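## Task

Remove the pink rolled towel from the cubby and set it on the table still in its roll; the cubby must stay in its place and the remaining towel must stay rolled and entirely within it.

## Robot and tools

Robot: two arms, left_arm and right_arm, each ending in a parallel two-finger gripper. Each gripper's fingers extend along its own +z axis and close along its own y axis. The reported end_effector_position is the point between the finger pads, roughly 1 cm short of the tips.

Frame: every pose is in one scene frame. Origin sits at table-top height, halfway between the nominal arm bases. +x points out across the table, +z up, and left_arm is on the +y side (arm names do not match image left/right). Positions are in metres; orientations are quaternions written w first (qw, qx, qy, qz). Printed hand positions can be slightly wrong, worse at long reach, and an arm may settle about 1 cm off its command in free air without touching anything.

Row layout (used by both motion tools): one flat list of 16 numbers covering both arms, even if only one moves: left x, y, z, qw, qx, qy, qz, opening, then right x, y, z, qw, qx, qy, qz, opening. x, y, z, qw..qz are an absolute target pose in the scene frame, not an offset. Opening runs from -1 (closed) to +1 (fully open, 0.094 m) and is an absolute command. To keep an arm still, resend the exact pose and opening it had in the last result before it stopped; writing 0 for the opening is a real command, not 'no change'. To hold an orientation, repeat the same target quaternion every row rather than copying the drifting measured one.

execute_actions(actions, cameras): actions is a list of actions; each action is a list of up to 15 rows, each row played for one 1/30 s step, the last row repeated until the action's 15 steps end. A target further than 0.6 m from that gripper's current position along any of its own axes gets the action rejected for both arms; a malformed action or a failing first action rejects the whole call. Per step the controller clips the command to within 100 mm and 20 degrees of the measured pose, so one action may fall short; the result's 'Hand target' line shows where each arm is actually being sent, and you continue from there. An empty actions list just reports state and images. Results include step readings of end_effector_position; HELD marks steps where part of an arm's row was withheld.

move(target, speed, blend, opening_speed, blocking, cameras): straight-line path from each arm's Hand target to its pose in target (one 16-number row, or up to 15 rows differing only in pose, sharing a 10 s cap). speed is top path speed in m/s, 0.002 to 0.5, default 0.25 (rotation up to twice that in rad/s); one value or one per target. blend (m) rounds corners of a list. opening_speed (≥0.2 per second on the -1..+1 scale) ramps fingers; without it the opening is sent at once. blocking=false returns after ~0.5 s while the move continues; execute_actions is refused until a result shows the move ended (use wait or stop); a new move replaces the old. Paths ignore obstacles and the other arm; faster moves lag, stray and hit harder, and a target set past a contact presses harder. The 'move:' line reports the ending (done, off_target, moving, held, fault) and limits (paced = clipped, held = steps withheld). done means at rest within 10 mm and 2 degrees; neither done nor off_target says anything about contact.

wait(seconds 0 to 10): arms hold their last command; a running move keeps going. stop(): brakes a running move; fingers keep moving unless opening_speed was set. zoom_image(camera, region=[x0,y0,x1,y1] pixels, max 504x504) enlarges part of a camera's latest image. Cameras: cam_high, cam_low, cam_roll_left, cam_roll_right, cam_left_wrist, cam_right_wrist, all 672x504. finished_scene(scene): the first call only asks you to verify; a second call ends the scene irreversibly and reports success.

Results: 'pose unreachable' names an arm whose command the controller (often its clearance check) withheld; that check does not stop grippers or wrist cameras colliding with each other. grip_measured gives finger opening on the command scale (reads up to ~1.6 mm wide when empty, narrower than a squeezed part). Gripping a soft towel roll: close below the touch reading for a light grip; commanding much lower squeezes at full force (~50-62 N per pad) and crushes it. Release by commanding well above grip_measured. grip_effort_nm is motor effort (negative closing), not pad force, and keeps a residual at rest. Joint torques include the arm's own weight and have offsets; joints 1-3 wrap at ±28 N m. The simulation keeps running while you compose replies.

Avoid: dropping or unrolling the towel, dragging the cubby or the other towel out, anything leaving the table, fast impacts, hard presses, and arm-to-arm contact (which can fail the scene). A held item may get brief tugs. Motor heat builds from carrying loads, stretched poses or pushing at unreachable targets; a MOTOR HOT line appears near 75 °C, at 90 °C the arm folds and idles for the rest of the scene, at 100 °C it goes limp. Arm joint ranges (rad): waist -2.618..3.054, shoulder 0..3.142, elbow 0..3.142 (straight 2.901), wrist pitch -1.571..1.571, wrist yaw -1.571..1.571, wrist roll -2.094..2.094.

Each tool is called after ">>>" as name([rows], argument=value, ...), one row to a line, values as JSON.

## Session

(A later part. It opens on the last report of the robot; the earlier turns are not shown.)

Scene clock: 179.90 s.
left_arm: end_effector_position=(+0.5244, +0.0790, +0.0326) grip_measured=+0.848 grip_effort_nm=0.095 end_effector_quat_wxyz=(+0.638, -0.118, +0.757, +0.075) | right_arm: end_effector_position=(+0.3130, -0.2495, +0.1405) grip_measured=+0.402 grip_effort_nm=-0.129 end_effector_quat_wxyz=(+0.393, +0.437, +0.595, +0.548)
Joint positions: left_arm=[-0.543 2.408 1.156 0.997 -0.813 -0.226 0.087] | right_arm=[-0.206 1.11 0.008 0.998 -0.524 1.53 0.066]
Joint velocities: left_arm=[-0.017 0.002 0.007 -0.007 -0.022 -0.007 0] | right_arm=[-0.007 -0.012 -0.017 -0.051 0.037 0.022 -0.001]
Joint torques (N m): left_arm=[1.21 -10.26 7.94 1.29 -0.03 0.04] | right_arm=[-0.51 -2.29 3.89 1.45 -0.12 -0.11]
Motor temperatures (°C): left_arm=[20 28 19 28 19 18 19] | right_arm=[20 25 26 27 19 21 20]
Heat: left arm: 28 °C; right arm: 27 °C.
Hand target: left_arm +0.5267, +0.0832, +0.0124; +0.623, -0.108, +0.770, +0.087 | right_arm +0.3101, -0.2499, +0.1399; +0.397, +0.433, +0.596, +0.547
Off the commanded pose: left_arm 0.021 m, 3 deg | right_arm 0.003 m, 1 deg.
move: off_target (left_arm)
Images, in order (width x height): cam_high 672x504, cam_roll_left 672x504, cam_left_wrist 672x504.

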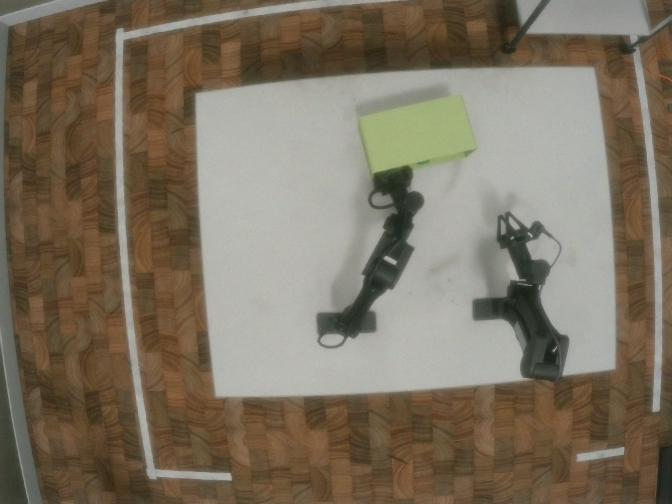

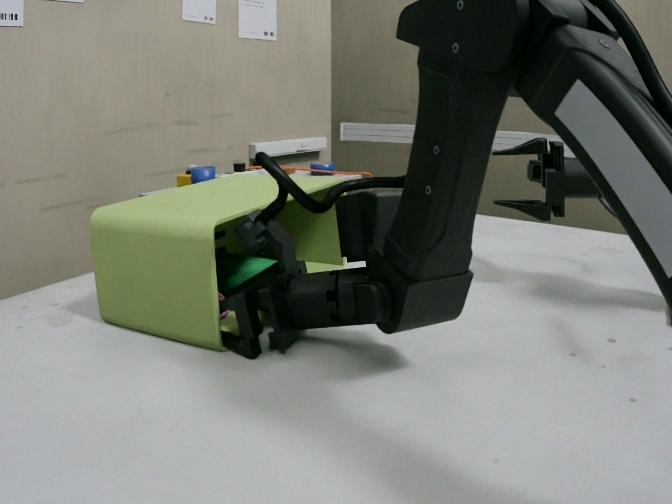

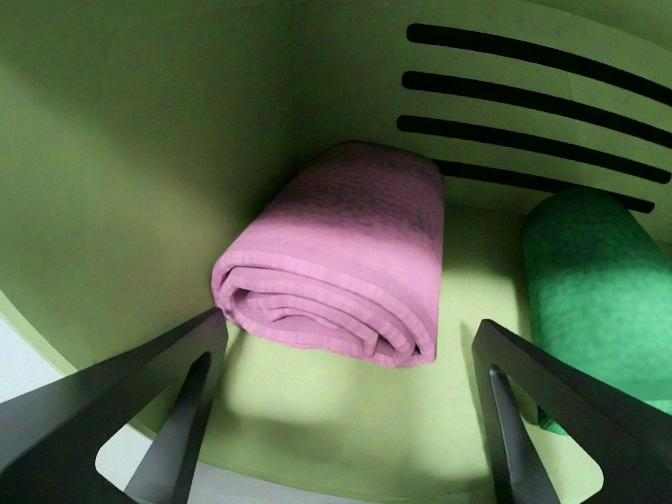

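>>> move(target=[0.549,0.094,0.010,0.6232,-0.1082,0.7696,0.0876,0.85,0.31,-0.25,0.14,0.3971,0.4334,0.5964,0.5466,0.4], speed=0.04, cameras=["cam_left_wrist","cam_roll_left","cam_high"])

>>> zoom_image(camera="cam_left_wrist", region=[150, 150, 550, 450])

>>> zoom_image(camera="cam_high", region=[280, 80, 480, 240])

Scene clock: 181.77 s.
left_arm: end_effector_position=(+0.5453, +0.0919, +0.0338) grip_measured=+0.848 grip_effort_nm=0.095 end_effector_quat_wxyz=(+0.642, -0.121, +0.753, +0.078) | right_arm: end_effector_position=(+0.3130, -0.2495, +0.1405) grip_measured=+0.402 grip_effort_nm=-0.134 end_effector_quat_wxyz=(+0.393, +0.437, +0.595, +0.548)
Joint positions: left_arm=[-0.495 2.44 1.218 0.99 -0.776 -0.202 0.087] | right_arm=[-0.206 1.11 0.008 0.998 -0.524 1.53 0.066]
Joint velocities: left_arm=[-0.002 -0.002 0.002 0.007 0.007 -0.051 0.001] | right_arm=[0.002 -0.002 -0.002 -0.007 0.037 -0.007 0]
Joint torques (N m): left_arm=[1.06 -10.55 8.32 1.2 0.09 0] | right_arm=[-0.54 -2.3 3.9 1.44 -0.11 -0.11]
Motor temperatures (°C): left_arm=[20 28 19 28 19 18 19] | right_arm=[20 24 26 27 19 21 20]
Heat: left arm: 28 °C; right arm: 27 °C.
Hand target: left_arm +0.5474, +0.0943, +0.0105; +0.623, -0.109, +0.770, +0.087 | right_arm +0.3101, -0.2500, +0.1400; +0.397, +0.433, +0.596, +0.547
Off the commanded pose: left_arm 0.024 m, 3 deg | right_arm 0.003 m, 1 deg.
move: off_target (left_arm)
Images, in order (width x height): cam_high 672x504, cam_roll_left 672x504, cam_left_wrist 672x504.

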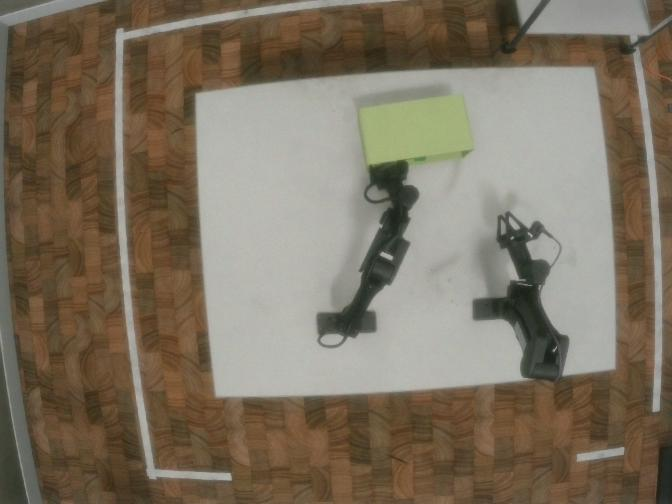

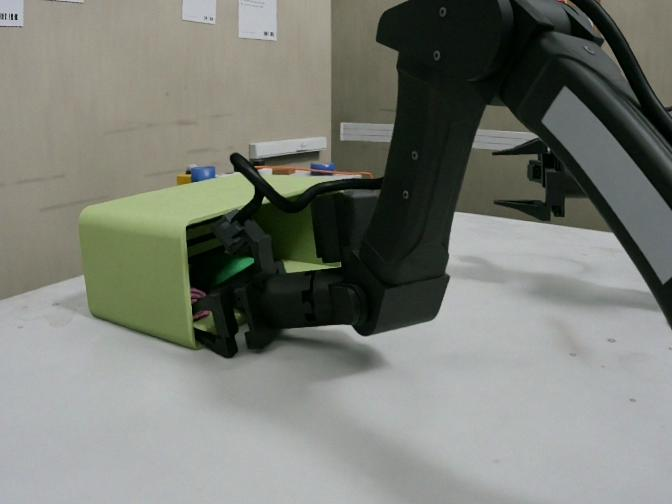

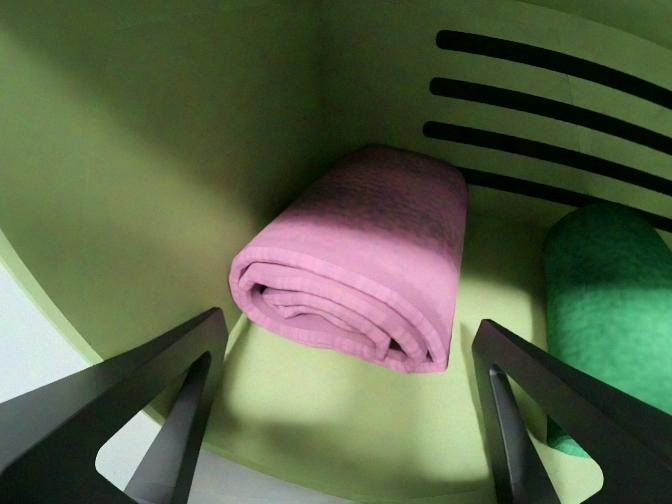

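Scaled by 1.260 from the camera's 672x504 image, which has a finer 960x720 frame.

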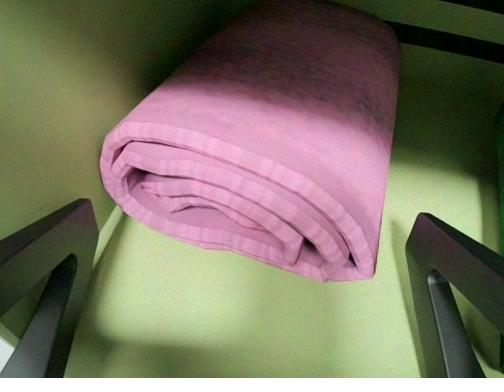

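Scaled by 2.520 from the camera's 672x504 image, which has a finer 960x720 frame.

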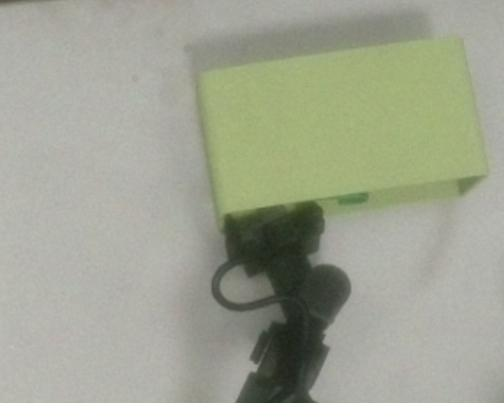

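>>> zoom_image(camera="cam_roll_left", region=[120, 160, 400, 370])

Scaled by 1.800 from the camera's 672x504 image, which has a finer 960x720 frame.

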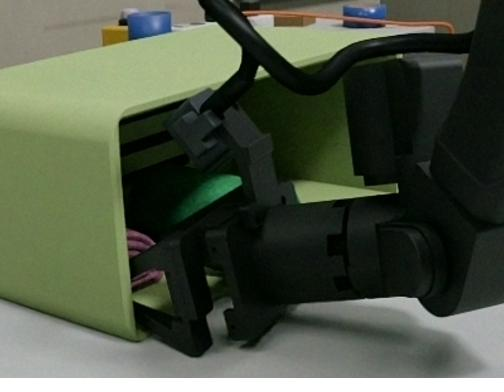

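>>> move(target=[0.44,0.063,0.03,0.6232,-0.1082,0.7696,0.0876,0.85,0.33,-0.22,0.12,0.6065,-0.0692,0.7904,0.0531,0.3], speed=0.1, cameras=[])

>>> move(target=[0.425,0.077,0.07,0.3779,0.52,0.6197,0.4503,0.3,0.45,-0.18,0.085,0.6065,-0.0692,0.7904,0.0531,0.3], speed=0.12)

>>> zoom_image(camera="cam_high", region=[280, 80, 480, 240])

Scene clock: 201.00 s.
left_arm: end_effector_position=(+0.4461, +0.0615, +0.0287) grip_measured=+0.848 grip_effort_nm=0.095 end_effector_quat_wxyz=(+0.628, -0.112, +0.766, +0.079) | right_arm: end_effector_position=(+0.3191, -0.2238, +0.1019) grip_measured=+0.302 grip_effort_nm=-0.125 end_effector_quat_wxyz=(+0.586, -0.073, +0.805, +0.050)
Joint positions: left_arm=[-0.695 2.289 0.908 1.033 -0.951 -0.307 0.087] | right_arm=[0.163 1.06 0.078 0.669 -0.016 -0.011 0.061]
Joint velocities: left_arm=[0.002 -0.012 0.012 0.037 -0.007 0.022 0] | right_arm=[-0.007 -0.002 0.007 0.022 -0.037 -0.051 0]
Joint torques (N m): left_arm=[-0.75 -14.23 3.44 1.12 -0.37 -0.07] | right_arm=[0.51 -0.65 8.06 1.69 0.02 -0.07]
Motor temperatures (°C): left_arm=[20 29 19 28 19 18 19] | right_arm=[20 24 26 28 19 21 20]
Heat: left arm: 29 °C; right arm: 28 °C.
Hand target: left_arm +0.4400, +0.0639, +0.0296; +0.622, -0.109, +0.770, +0.087 | right_arm +0.3281, -0.2215, +0.1188; +0.605, -0.074, +0.792, +0.049
Off the commanded pose: left_arm 0.006 m, 1 deg | right_arm 0.021 m, 3 deg.
move: off_target (right_arm)
No camera images: "cameras" was empty.

Scene clock: 208.30 s.
left_arm: end_effector_position=(+0.4284, +0.0707, +0.0697) grip_measured=+0.302 grip_effort_nm=-0.110 end_effector_quat_wxyz=(+0.387, +0.513, +0.620, +0.450) | right_arm: end_effector_position=(+0.4409, -0.1840, +0.0766) grip_measured=+0.302 grip_effort_nm=-0.129 end_effector_quat_wxyz=(+0.594, -0.073, +0.800, +0.049)
Joint positions: left_arm=[-0.668 1.99 0.784 0.766 -0.803 1.226 0.061] | right_arm=[0.239 1.834 0.493 1.047 0.058 0.009 0.061]
Joint velocities: left_arm=[0.007 0.002 -0.007 0.022 -0.037 -0.022 0] | right_arm=[0.002 -0.002 -0.002 0.051 -0.081 0.051 0.001]
Joint torques (N m): left_arm=[0.83 -12.51 4.6 1.26 -0.15 0.08] | right_arm=[0.53 -4.88 6.05 1.74 0.03 0.03]
Motor temperatures (°C): left_arm=[20 29 19 29 19 18 19] | right_arm=[20 24 27 28 19 21 20]
Heat: left arm: 29 °C; right arm: 28 °C.
Hand target: left_arm +0.4250, +0.0766, +0.0698; +0.378, +0.520, +0.620, +0.450 | right_arm +0.4488, -0.1803, +0.0843; +0.607, -0.070, +0.790, +0.052
Off the commanded pose: left_arm 0.007 m, 1 deg | right_arm 0.013 m, 2 deg.
move: off_target (right_arm)

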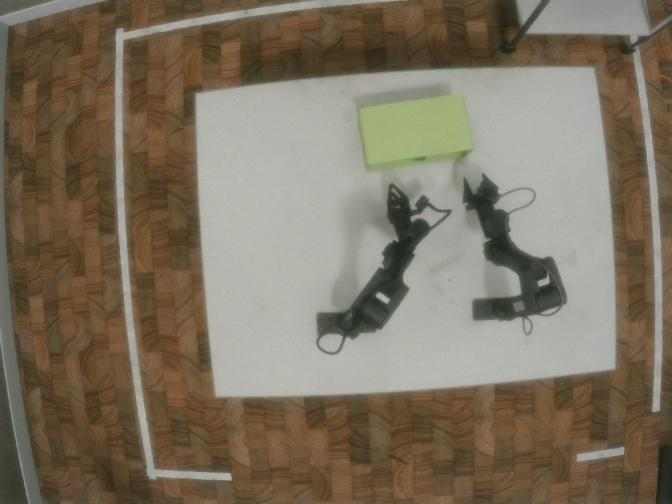

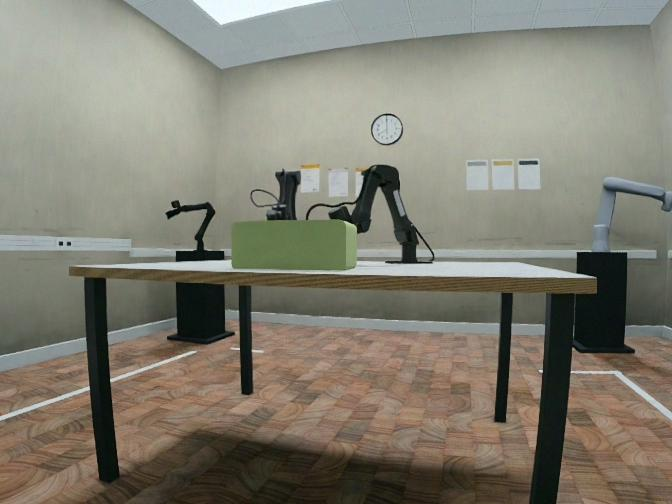

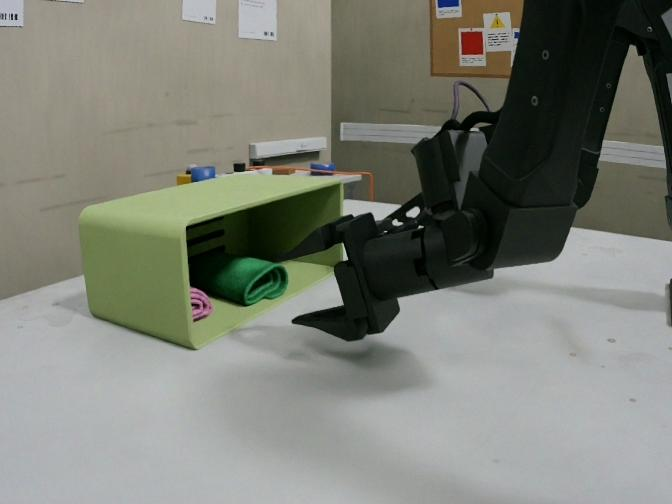

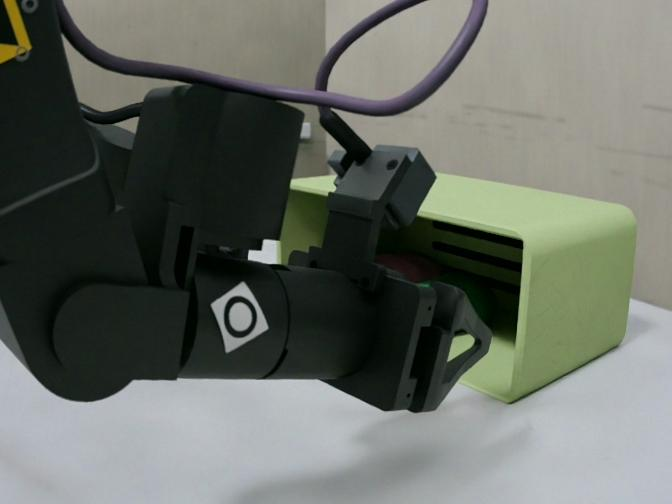

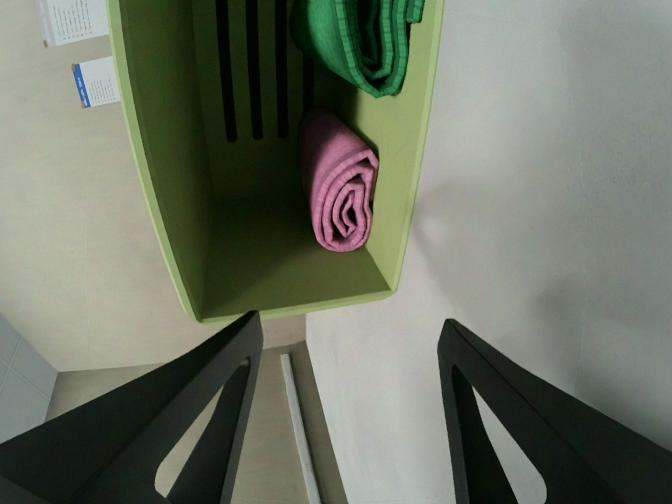

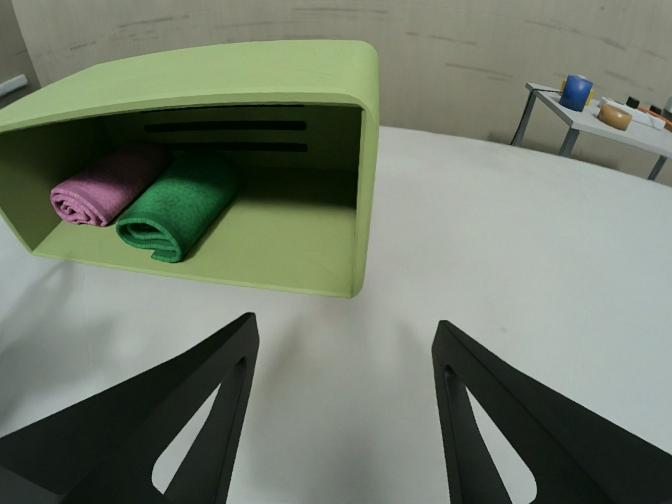

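Scaled by 2.520 from the camera's 672x504 image, which has a finer 960x720 frame.

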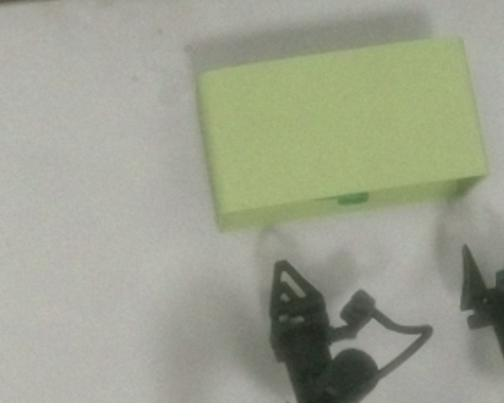

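>>> move(target=[0.425,0.071,0.07,0.3779,0.52,0.6197,0.4503,0.3,0.535,-0.17,0.08,0.6065,-0.0692,0.7904,0.0531,0.3], speed=0.1, cameras=["cam_right_wrist","cam_high"])

Scene clock: 211.70 s.
left_arm: end_effector_position=(+0.4275, +0.0716, +0.0671) grip_measured=+0.302 grip_effort_nm=-0.115 end_effector_quat_wxyz=(+0.381, +0.518, +0.620, +0.450) | right_arm: end_effector_position=(+0.5282, -0.1691, +0.0786) grip_measured=+0.302 grip_effort_nm=-0.125 end_effector_quat_wxyz=(+0.605, -0.070, +0.791, +0.052)
Joint positions: left_arm=[-0.667 1.99 0.784 0.752 -0.803 1.227 0.061] | right_arm=[0.223 2.066 0.862 0.937 0.042 0.009 0.061]
Joint velocities: left_arm=[-0.007 -0.007 -0.002 0.051 -0.081 -0.051 -0.001] | right_arm=[-0.007 0.027 -0.012 -0.037 -0.066 0.037 0]
Joint torques (N m): left_arm=[-0.5 -11.74 6.08 1.23 -0.29 0] | right_arm=[-0.43 -7.04 6.78 1.51 -0.09 -0.01]
Motor temperatures (°C): left_arm=[20 29 19 29 19 18 19] | right_arm=[20 24 27 28 19 21 20]
Heat: left arm: 29 °C; right arm: 28 °C.
Hand target: left_arm +0.4251, +0.0712, +0.0698; +0.378, +0.520, +0.620, +0.450 | right_arm +0.5351, -0.1695, +0.0781; +0.606, -0.069, +0.790, +0.053
Off the commanded pose: left_arm 0.004 m, 0 deg | right_arm 0.007 m, 0 deg.
move: done
Images, in order (width x height): cam_high 672x504, cam_right_wrist 672x504.

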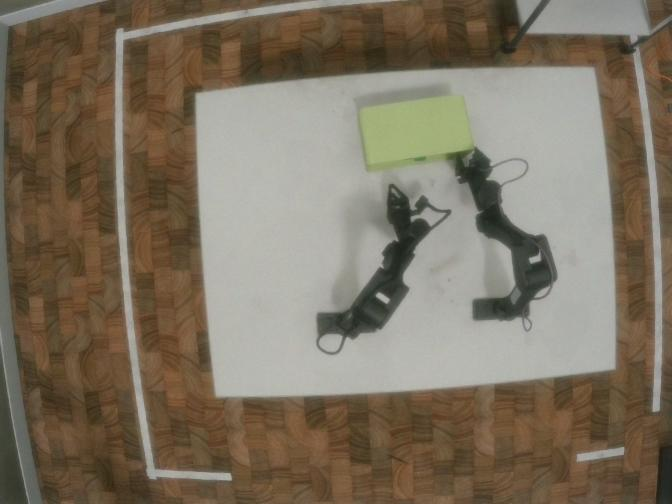

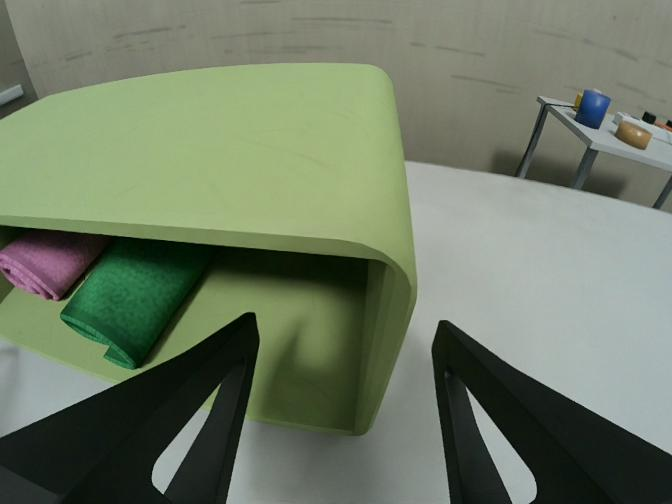

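>>> move([
  [0.425,0.071,0.07,0.3779,0.52,0.6197,0.4503,0.3,0.538,-0.184,0.08,0.6065,-0.0692,0.7904,0.0531,0.3],
  [0.425,0.071,0.07,0.3779,0.52,0.6197,0.4503,0.3,0.557,-0.181,0.08,0.6065,-0.0692,0.7904,0.0531,0.3],
], speed=0.1, cameras=["cam_right_wrist"])

>>> move(target=[0.425,0.071,0.07,0.3779,0.52,0.6197,0.4503,0.3,0.557,-0.181,0.08,0.6065,-0.0692,0.7904,0.0531,-1], opening_speed=1.0, cameras=["cam_right_wrist","cam_left_wrist","cam_high"])

Scene clock: 213.43 s.
left_arm: end_effector_position=(+0.4275, +0.0716, +0.0671) grip_measured=+0.302 grip_effort_nm=-0.115 end_effector_quat_wxyz=(+0.381, +0.518, +0.620, +0.450) | right_arm: end_effector_position=(+0.5506, -0.1832, +0.0803) grip_measured=+0.302 grip_effort_nm=-0.129 end_effector_quat_wxyz=(+0.605, -0.065, +0.792, +0.052)
Joint positions: left_arm=[-0.667 1.99 0.784 0.752 -0.803 1.227 0.061] | right_arm=[0.176 2.107 0.951 0.891 0.002 0.005 0.061]
Joint velocities: left_arm=[-0.012 0.007 -0.002 0.007 -0.007 0.022 0] | right_arm=[-0.002 -0.027 0.027 0.007 0.007 0.007 0]
Joint torques (N m): left_arm=[-0.53 -11.73 6.06 1.26 -0.29 0] | right_arm=[0.03 -7.5 7.01 1.51 -0.09 -0.06]
Motor temperatures (°C): left_arm=[20 29 19 29 19 18 19] | right_arm=[20 25 27 29 19 21 20]
Heat: left arm: 29 °C; right arm: 29 °C.
Hand target: left_arm +0.4251, +0.0710, +0.0700; +0.378, +0.520, +0.620, +0.450 | right_arm +0.5568, -0.1808, +0.0796; +0.607, -0.069, +0.790, +0.054
Off the commanded pose: left_arm 0.004 m, 0 deg | right_arm 0.007 m, 1 deg.
move: done
Images, in order (width x height): cam_right_wrist 672x504.

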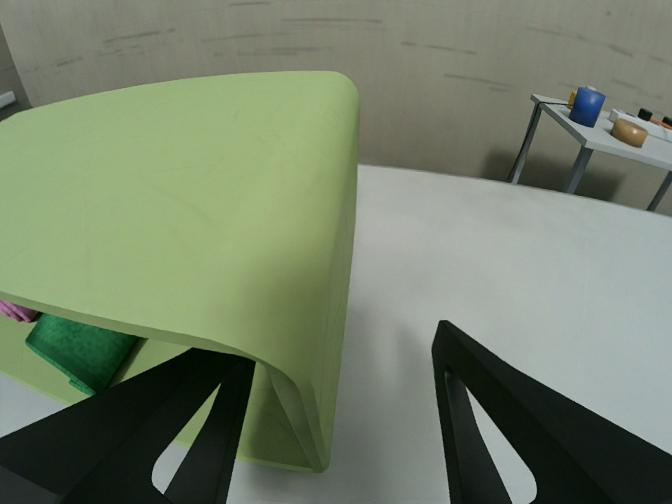

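Scene clock: 214.93 s.
left_arm: end_effector_position=(+0.4275, +0.0716, +0.0671) grip_measured=+0.302 grip_effort_nm=-0.110 end_effector_quat_wxyz=(+0.381, +0.518, +0.620, +0.450) | right_arm: end_effector_position=(+0.5504, -0.1828, +0.0800) grip_measured=-0.837 grip_effort_nm=-1.018 end_effector_quat_wxyz=(+0.605, -0.070, +0.792, +0.049)
Joint positions: left_arm=[-0.667 1.99 0.784 0.752 -0.803 1.227 0.061] | right_arm=[0.176 2.107 0.951 0.889 0.001 -0.006 0.008]
Joint velocities: left_arm=[-0.002 -0.002 0.012 0.022 0.022 0.051 -0.001] | right_arm=[0.007 0.002 0.022 0.037 -0.022 0.007 -0.001]
Joint torques (N m): left_arm=[-0.54 -11.74 6.06 1.25 -0.29 0.01] | right_arm=[-0.03 -7.61 6.98 1.51 -0.08 0.04]
Motor temperatures (°C): left_arm=[20 29 19 29 19 18 19] | right_arm=[20 25 27 28 19 21 20]
Heat: left arm: 29 °C; right arm: 28 °C.
Hand target: left_arm +0.4250, +0.0710, +0.0699; +0.378, +0.520, +0.620, +0.450 | right_arm +0.5567, -0.1809, +0.0799; +0.606, -0.069, +0.790, +0.053
Off the commanded pose: left_arm 0.004 m, 0 deg | right_arm 0.007 m, 0 deg.
move: done
Images, in order (width x height): cam_high 672x504, cam_left_wrist 672x504, cam_right_wrist 672x504.

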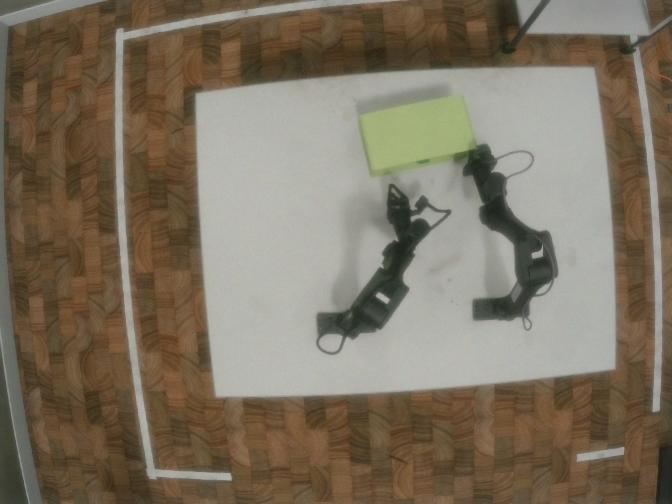

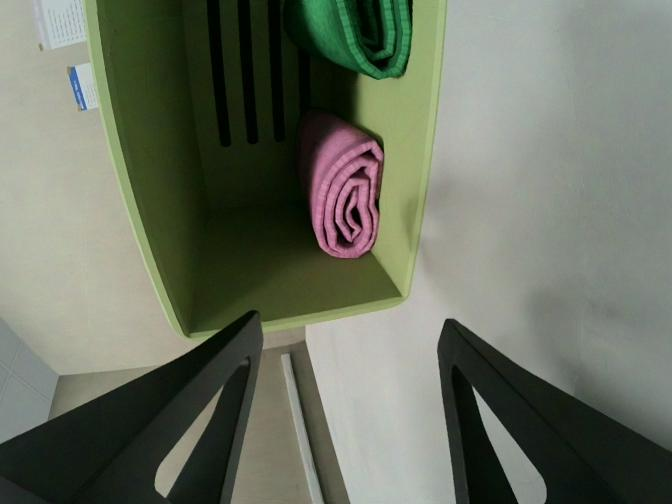

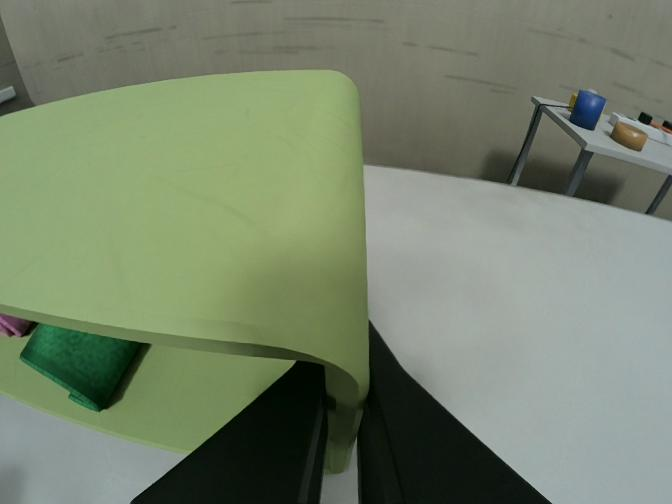

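>>> execute_actions(actions=[])

>>> zoom_image(camera="cam_left_wrist", region=[100, 0, 600, 504])

>>> zoom_image(camera="cam_high", region=[280, 80, 480, 240])

Scene clock: 217.97 s.
left_arm: end_effector_position=(+0.4275, +0.0716, +0.0671) grip_measured=+0.302 grip_effort_nm=-0.110 end_effector_quat_wxyz=(+0.381, +0.518, +0.620, +0.450) | right_arm: end_effector_position=(+0.5504, -0.1828, +0.0800) grip_measured=-0.838 grip_effort_nm=-1.028 end_effector_quat_wxyz=(+0.605, -0.070, +0.792, +0.049)
Joint positions: left_arm=[-0.667 1.99 0.784 0.752 -0.803 1.227 0.061] | right_arm=[0.176 2.107 0.951 0.889 0.001 -0.006 0.008]
Joint velocities: left_arm=[-0.007 0.002 0.007 -0.066 -0.022 0.007 0] | right_arm=[0.002 -0.002 0.007 -0.022 0.022 0.051 0]
Joint torques (N m): left_arm=[-0.53 -11.74 6.06 1.26 -0.29 0.01] | right_arm=[-0.01 -7.61 6.95 1.5 -0.09 0.03]
Motor temperatures (°C): left_arm=[20 29 19 29 19 18 19] | right_arm=[20 25 27 28 19 21 21]
Heat: left arm: 29 °C; right arm: 28 °C.
Hand target: left_arm +0.4250, +0.0710, +0.0699; +0.378, +0.520, +0.620, +0.450 | right_arm +0.5567, -0.1809, +0.0799; +0.606, -0.069, +0.790, +0.053
Tool commands: left_gripper/opening=+0.3 right_gripper/opening=-1.0
Off the commanded pose: left_arm 0.004 m, 0 deg | right_arm 0.007 m, 1 deg.

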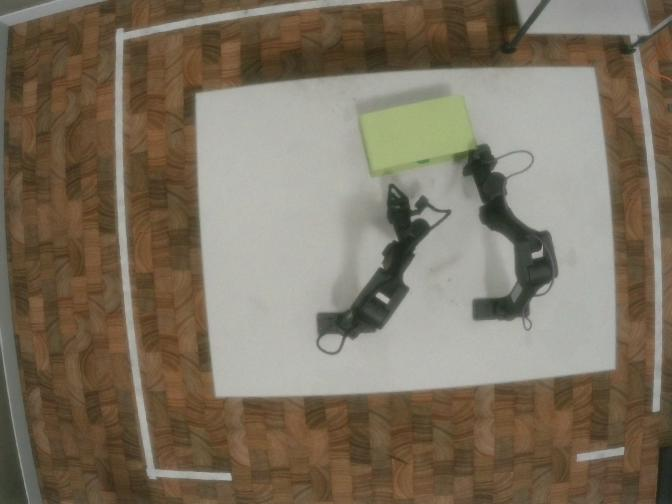

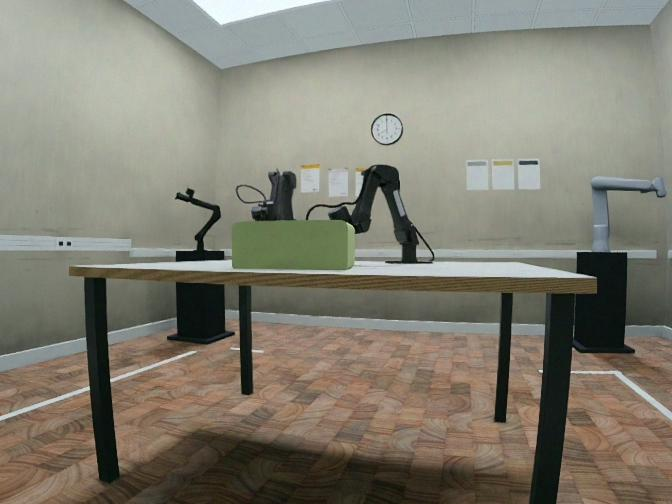

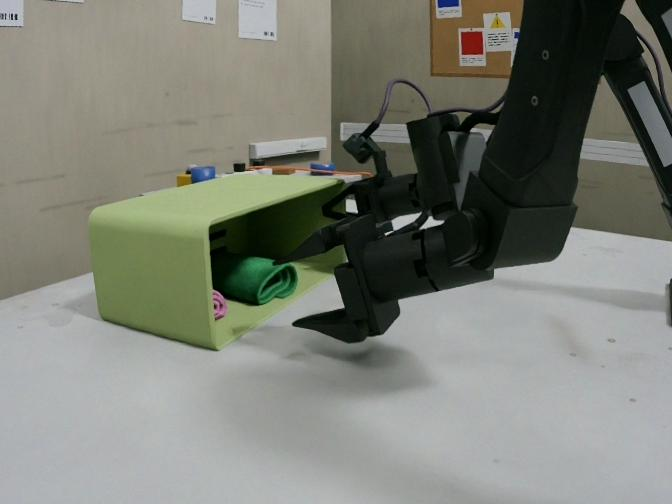

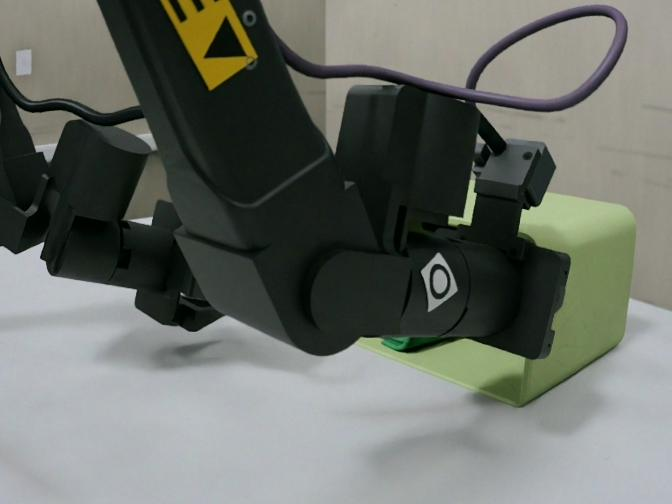

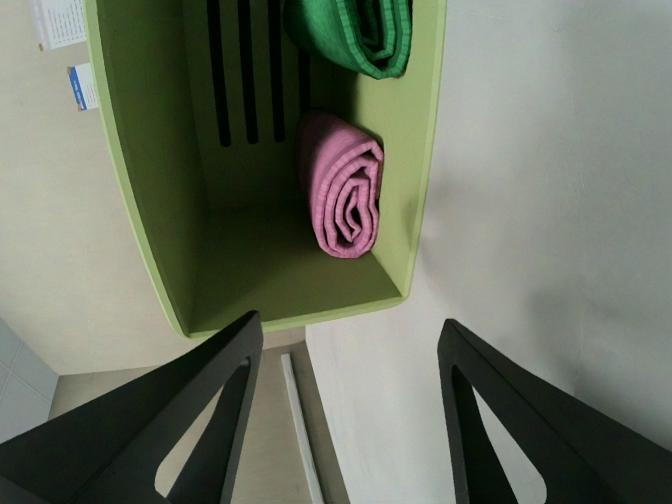

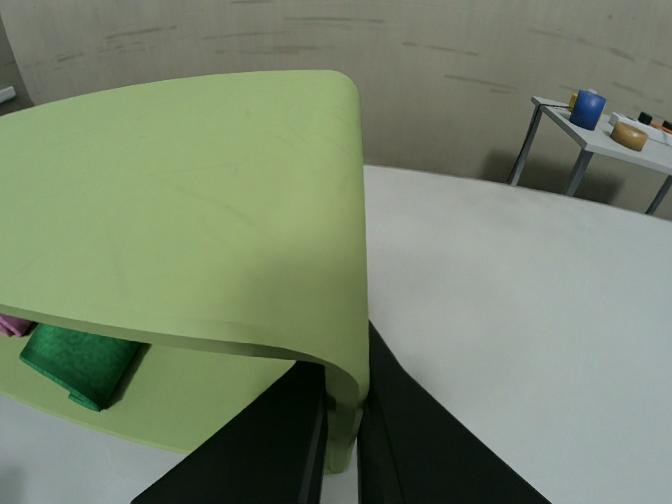

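Scaled by 1.000.

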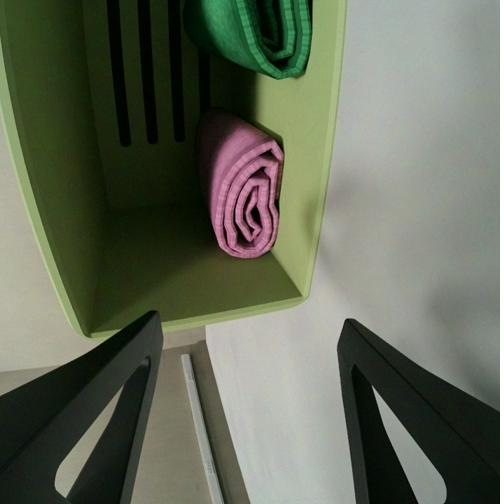

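Scaled by 2.520 from the camera's 672x504 image, which has a finer 960x720 frame.

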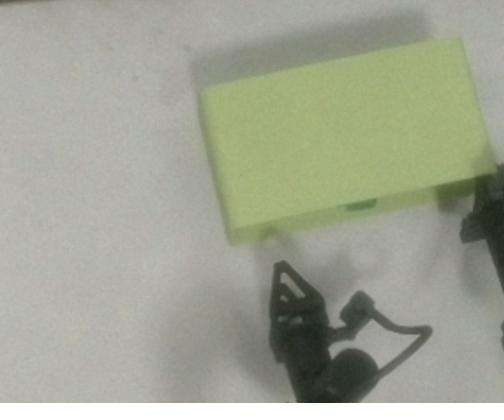

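>>> move([
  [0.43,0.072,0.046,0.3779,0.52,0.6197,0.4503,0.3,0.557,-0.181,0.08,0.6065,-0.0692,0.7904,0.0531,-1],
  [0.475,0.08,0.046,0.3779,0.52,0.6197,0.4503,0.3,0.557,-0.181,0.08,0.6065,-0.0692,0.7904,0.0531,-1],
], speed=0.06)

Scene clock: 221.93 s.
left_arm: end_effector_position=(+0.4705, +0.0809, +0.0551) grip_measured=+0.302 grip_effort_nm=-0.110 end_effector_quat_wxyz=(+0.386, +0.512, +0.620, +0.452) | right_arm: end_effector_position=(+0.5504, -0.1828, +0.0800) grip_measured=-0.838 grip_effort_nm=-1.033 end_effector_quat_wxyz=(+0.605, -0.070, +0.792, +0.049)
Joint positions: left_arm=[-0.574 2.118 0.899 0.818 -0.722 1.282 0.061] | right_arm=[0.176 2.107 0.951 0.889 0.001 -0.006 0.008]
Joint velocities: left_arm=[0.012 -0.002 0.022 0.007 -0.022 -0.081 0] | right_arm=[0.012 -0.002 0.002 -0.051 0.007 0.037 0]
Joint torques (N m): left_arm=[0.58 -8.9 8.4 1.46 -0.11 0.09] | right_arm=[-0.01 -7.6 6.98 1.5 -0.09 0.03]
Motor temperatures (°C): left_arm=[20 29 19 29 19 18 19] | right_arm=[20 26 27 28 19 21 21]
Heat: left arm: 29 °C; right arm: 28 °C.
Hand target: left_arm +0.4746, +0.0799, +0.0463; +0.378, +0.520, +0.619, +0.451 | right_arm +0.5567, -0.1810, +0.0799; +0.606, -0.069, +0.790, +0.053
Off the commanded pose: left_arm 0.010 m, 1 deg | right_arm 0.007 m, 1 deg.
move: done

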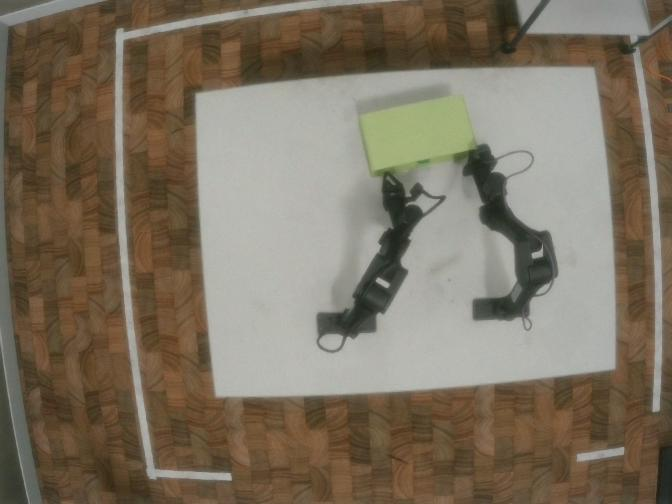

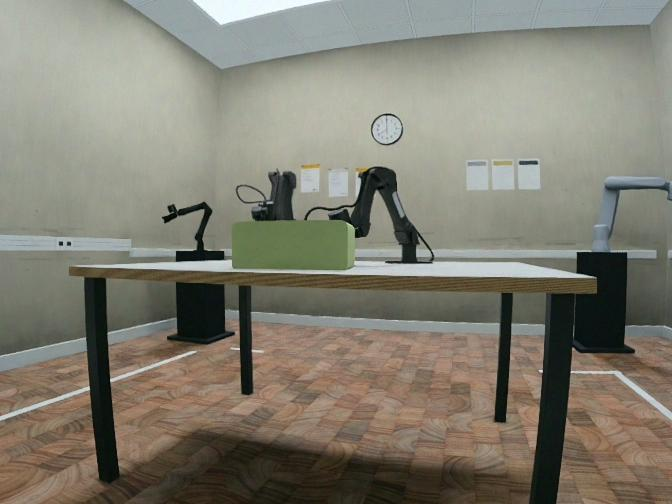

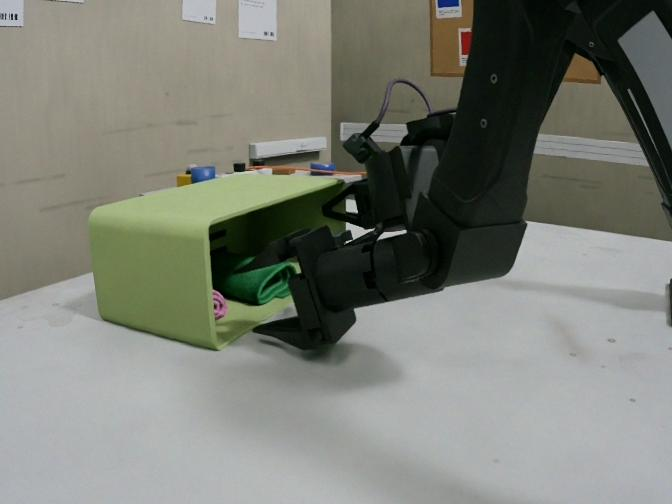

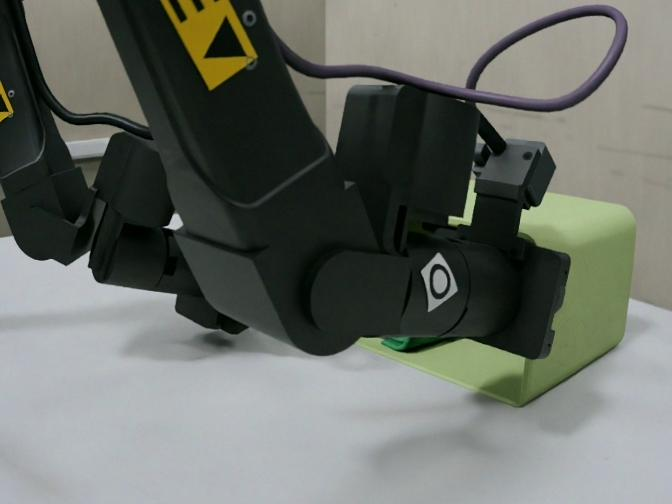

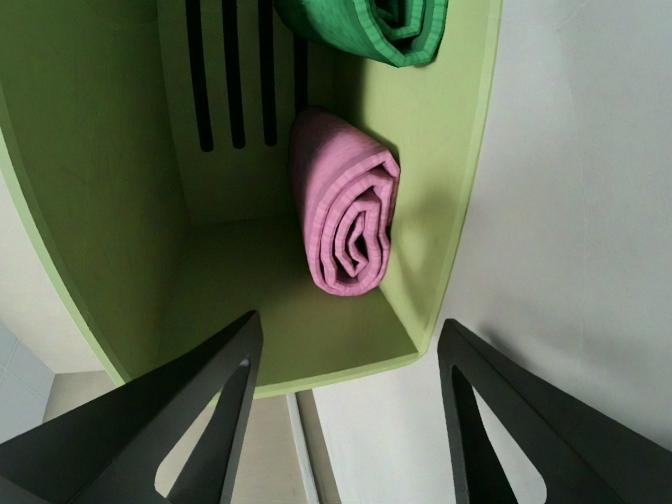

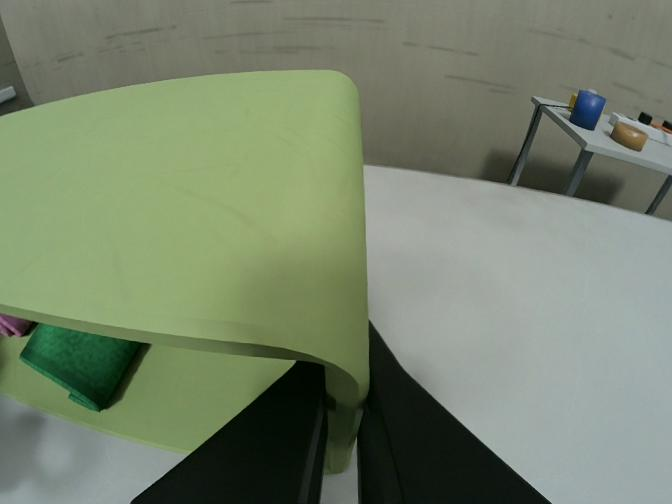

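>>> move([
  [0.478,0.086,0.034,0.3779,0.52,0.6197,0.4503,0.3,0.557,-0.181,0.08,0.6065,-0.0692,0.7904,0.0531,-1],
  [0.505,0.092,0.034,0.3779,0.52,0.6197,0.4503,0.3,0.557,-0.181,0.08,0.6065,-0.0692,0.7904,0.0531,-1],
], speed=0.05)

>>> zoom_image(camera="cam_roll_left", region=[60, 150, 460, 400])

Scene clock: 226.23 s.
left_arm: end_effector_position=(+0.4986, +0.0920, +0.0444) grip_measured=+0.302 grip_effort_nm=-0.090 end_effector_quat_wxyz=(+0.386, +0.511, +0.619, +0.455) | right_arm: end_effector_position=(+0.5506, -0.1836, +0.0800) grip_measured=-0.838 grip_effort_nm=-1.028 end_effector_quat_wxyz=(+0.605, -0.069, +0.792, +0.048)
Joint positions: left_arm=[-0.51 2.202 0.979 0.847 -0.667 1.318 0.061] | right_arm=[0.176 2.107 0.951 0.889 0.005 -0.006 0.008]
Joint velocities: left_arm=[-0.012 0.012 0.007 -0.007 -0.125 0.022 0] | right_arm=[-0.012 -0.012 0.012 0.066 0.066 -0.037 0]
Joint torques (N m): left_arm=[1.05 -9.5 9.03 1.42 0.03 0.06] | right_arm=[-0.02 -7.62 6.99 1.5 -0.12 0.03]
Motor temperatures (°C): left_arm=[20 29 19 29 19 18 19] | right_arm=[20 26 27 28 19 21 21]
Heat: left arm: 29 °C; right arm: 28 °C.
Hand target: left_arm +0.5044, +0.0920, +0.0342; +0.378, +0.520, +0.620, +0.450 | right_arm +0.5567, -0.1810, +0.0799; +0.606, -0.069, +0.790, +0.053
Off the commanded pose: left_arm 0.012 m, 1 deg | right_arm 0.007 m, 1 deg.
move: off_target (left_arm)

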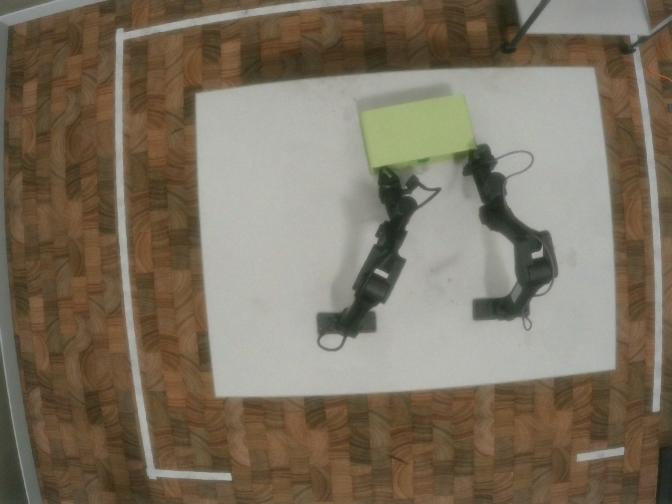

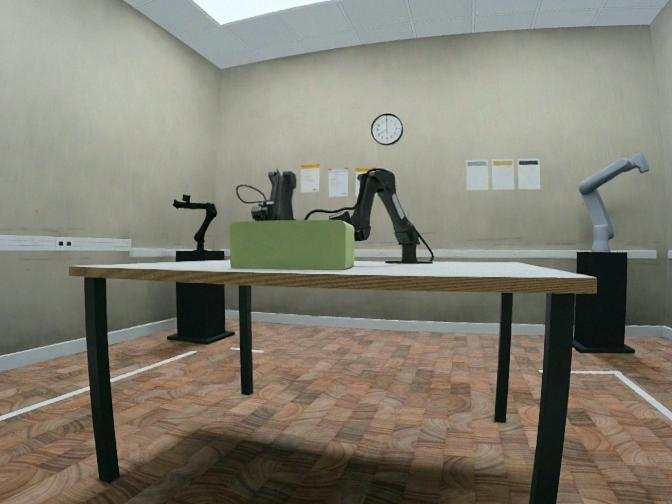

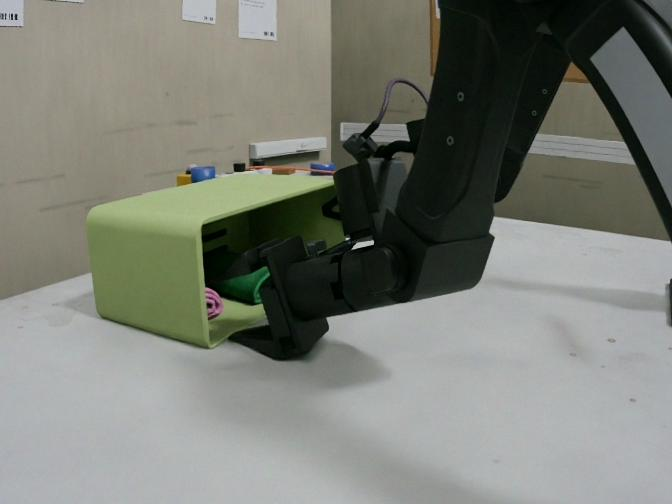

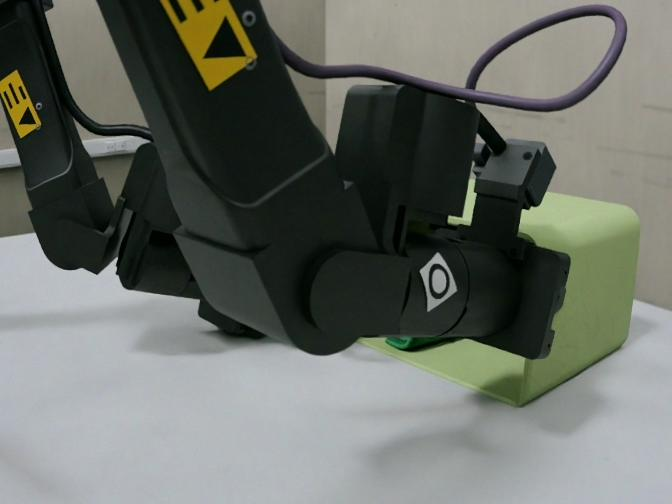

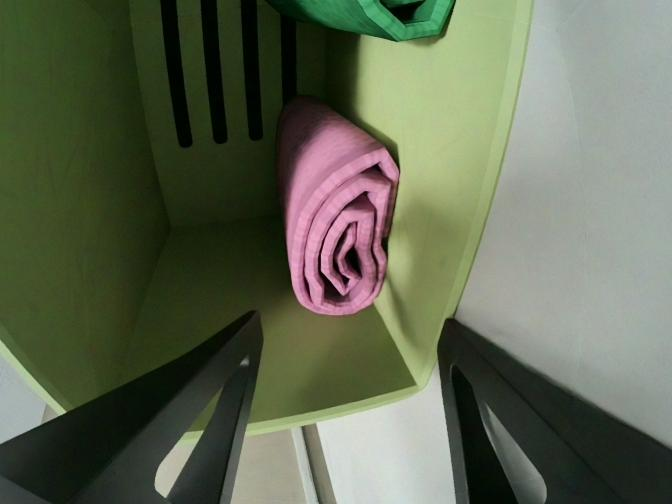

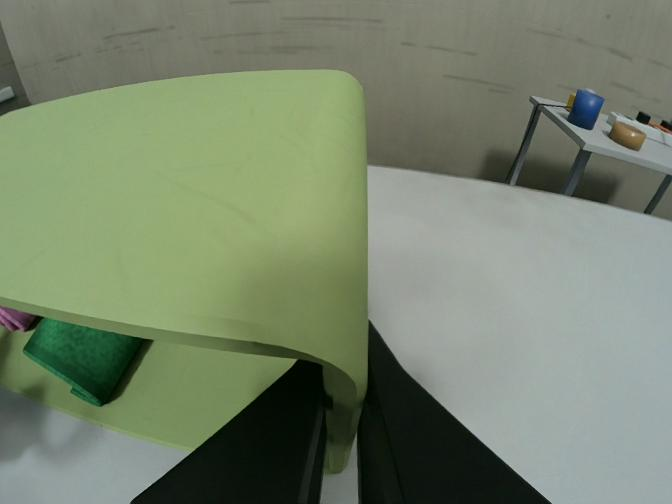

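Scaled by 1.260 from the camera's 672x504 image, which has a finer 960x720 frame.

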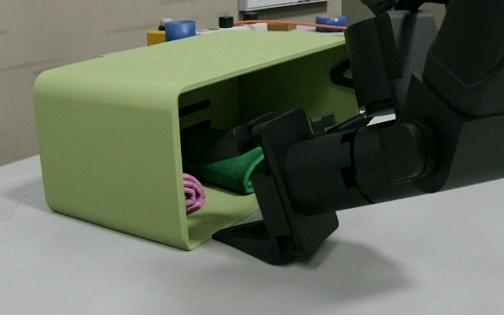

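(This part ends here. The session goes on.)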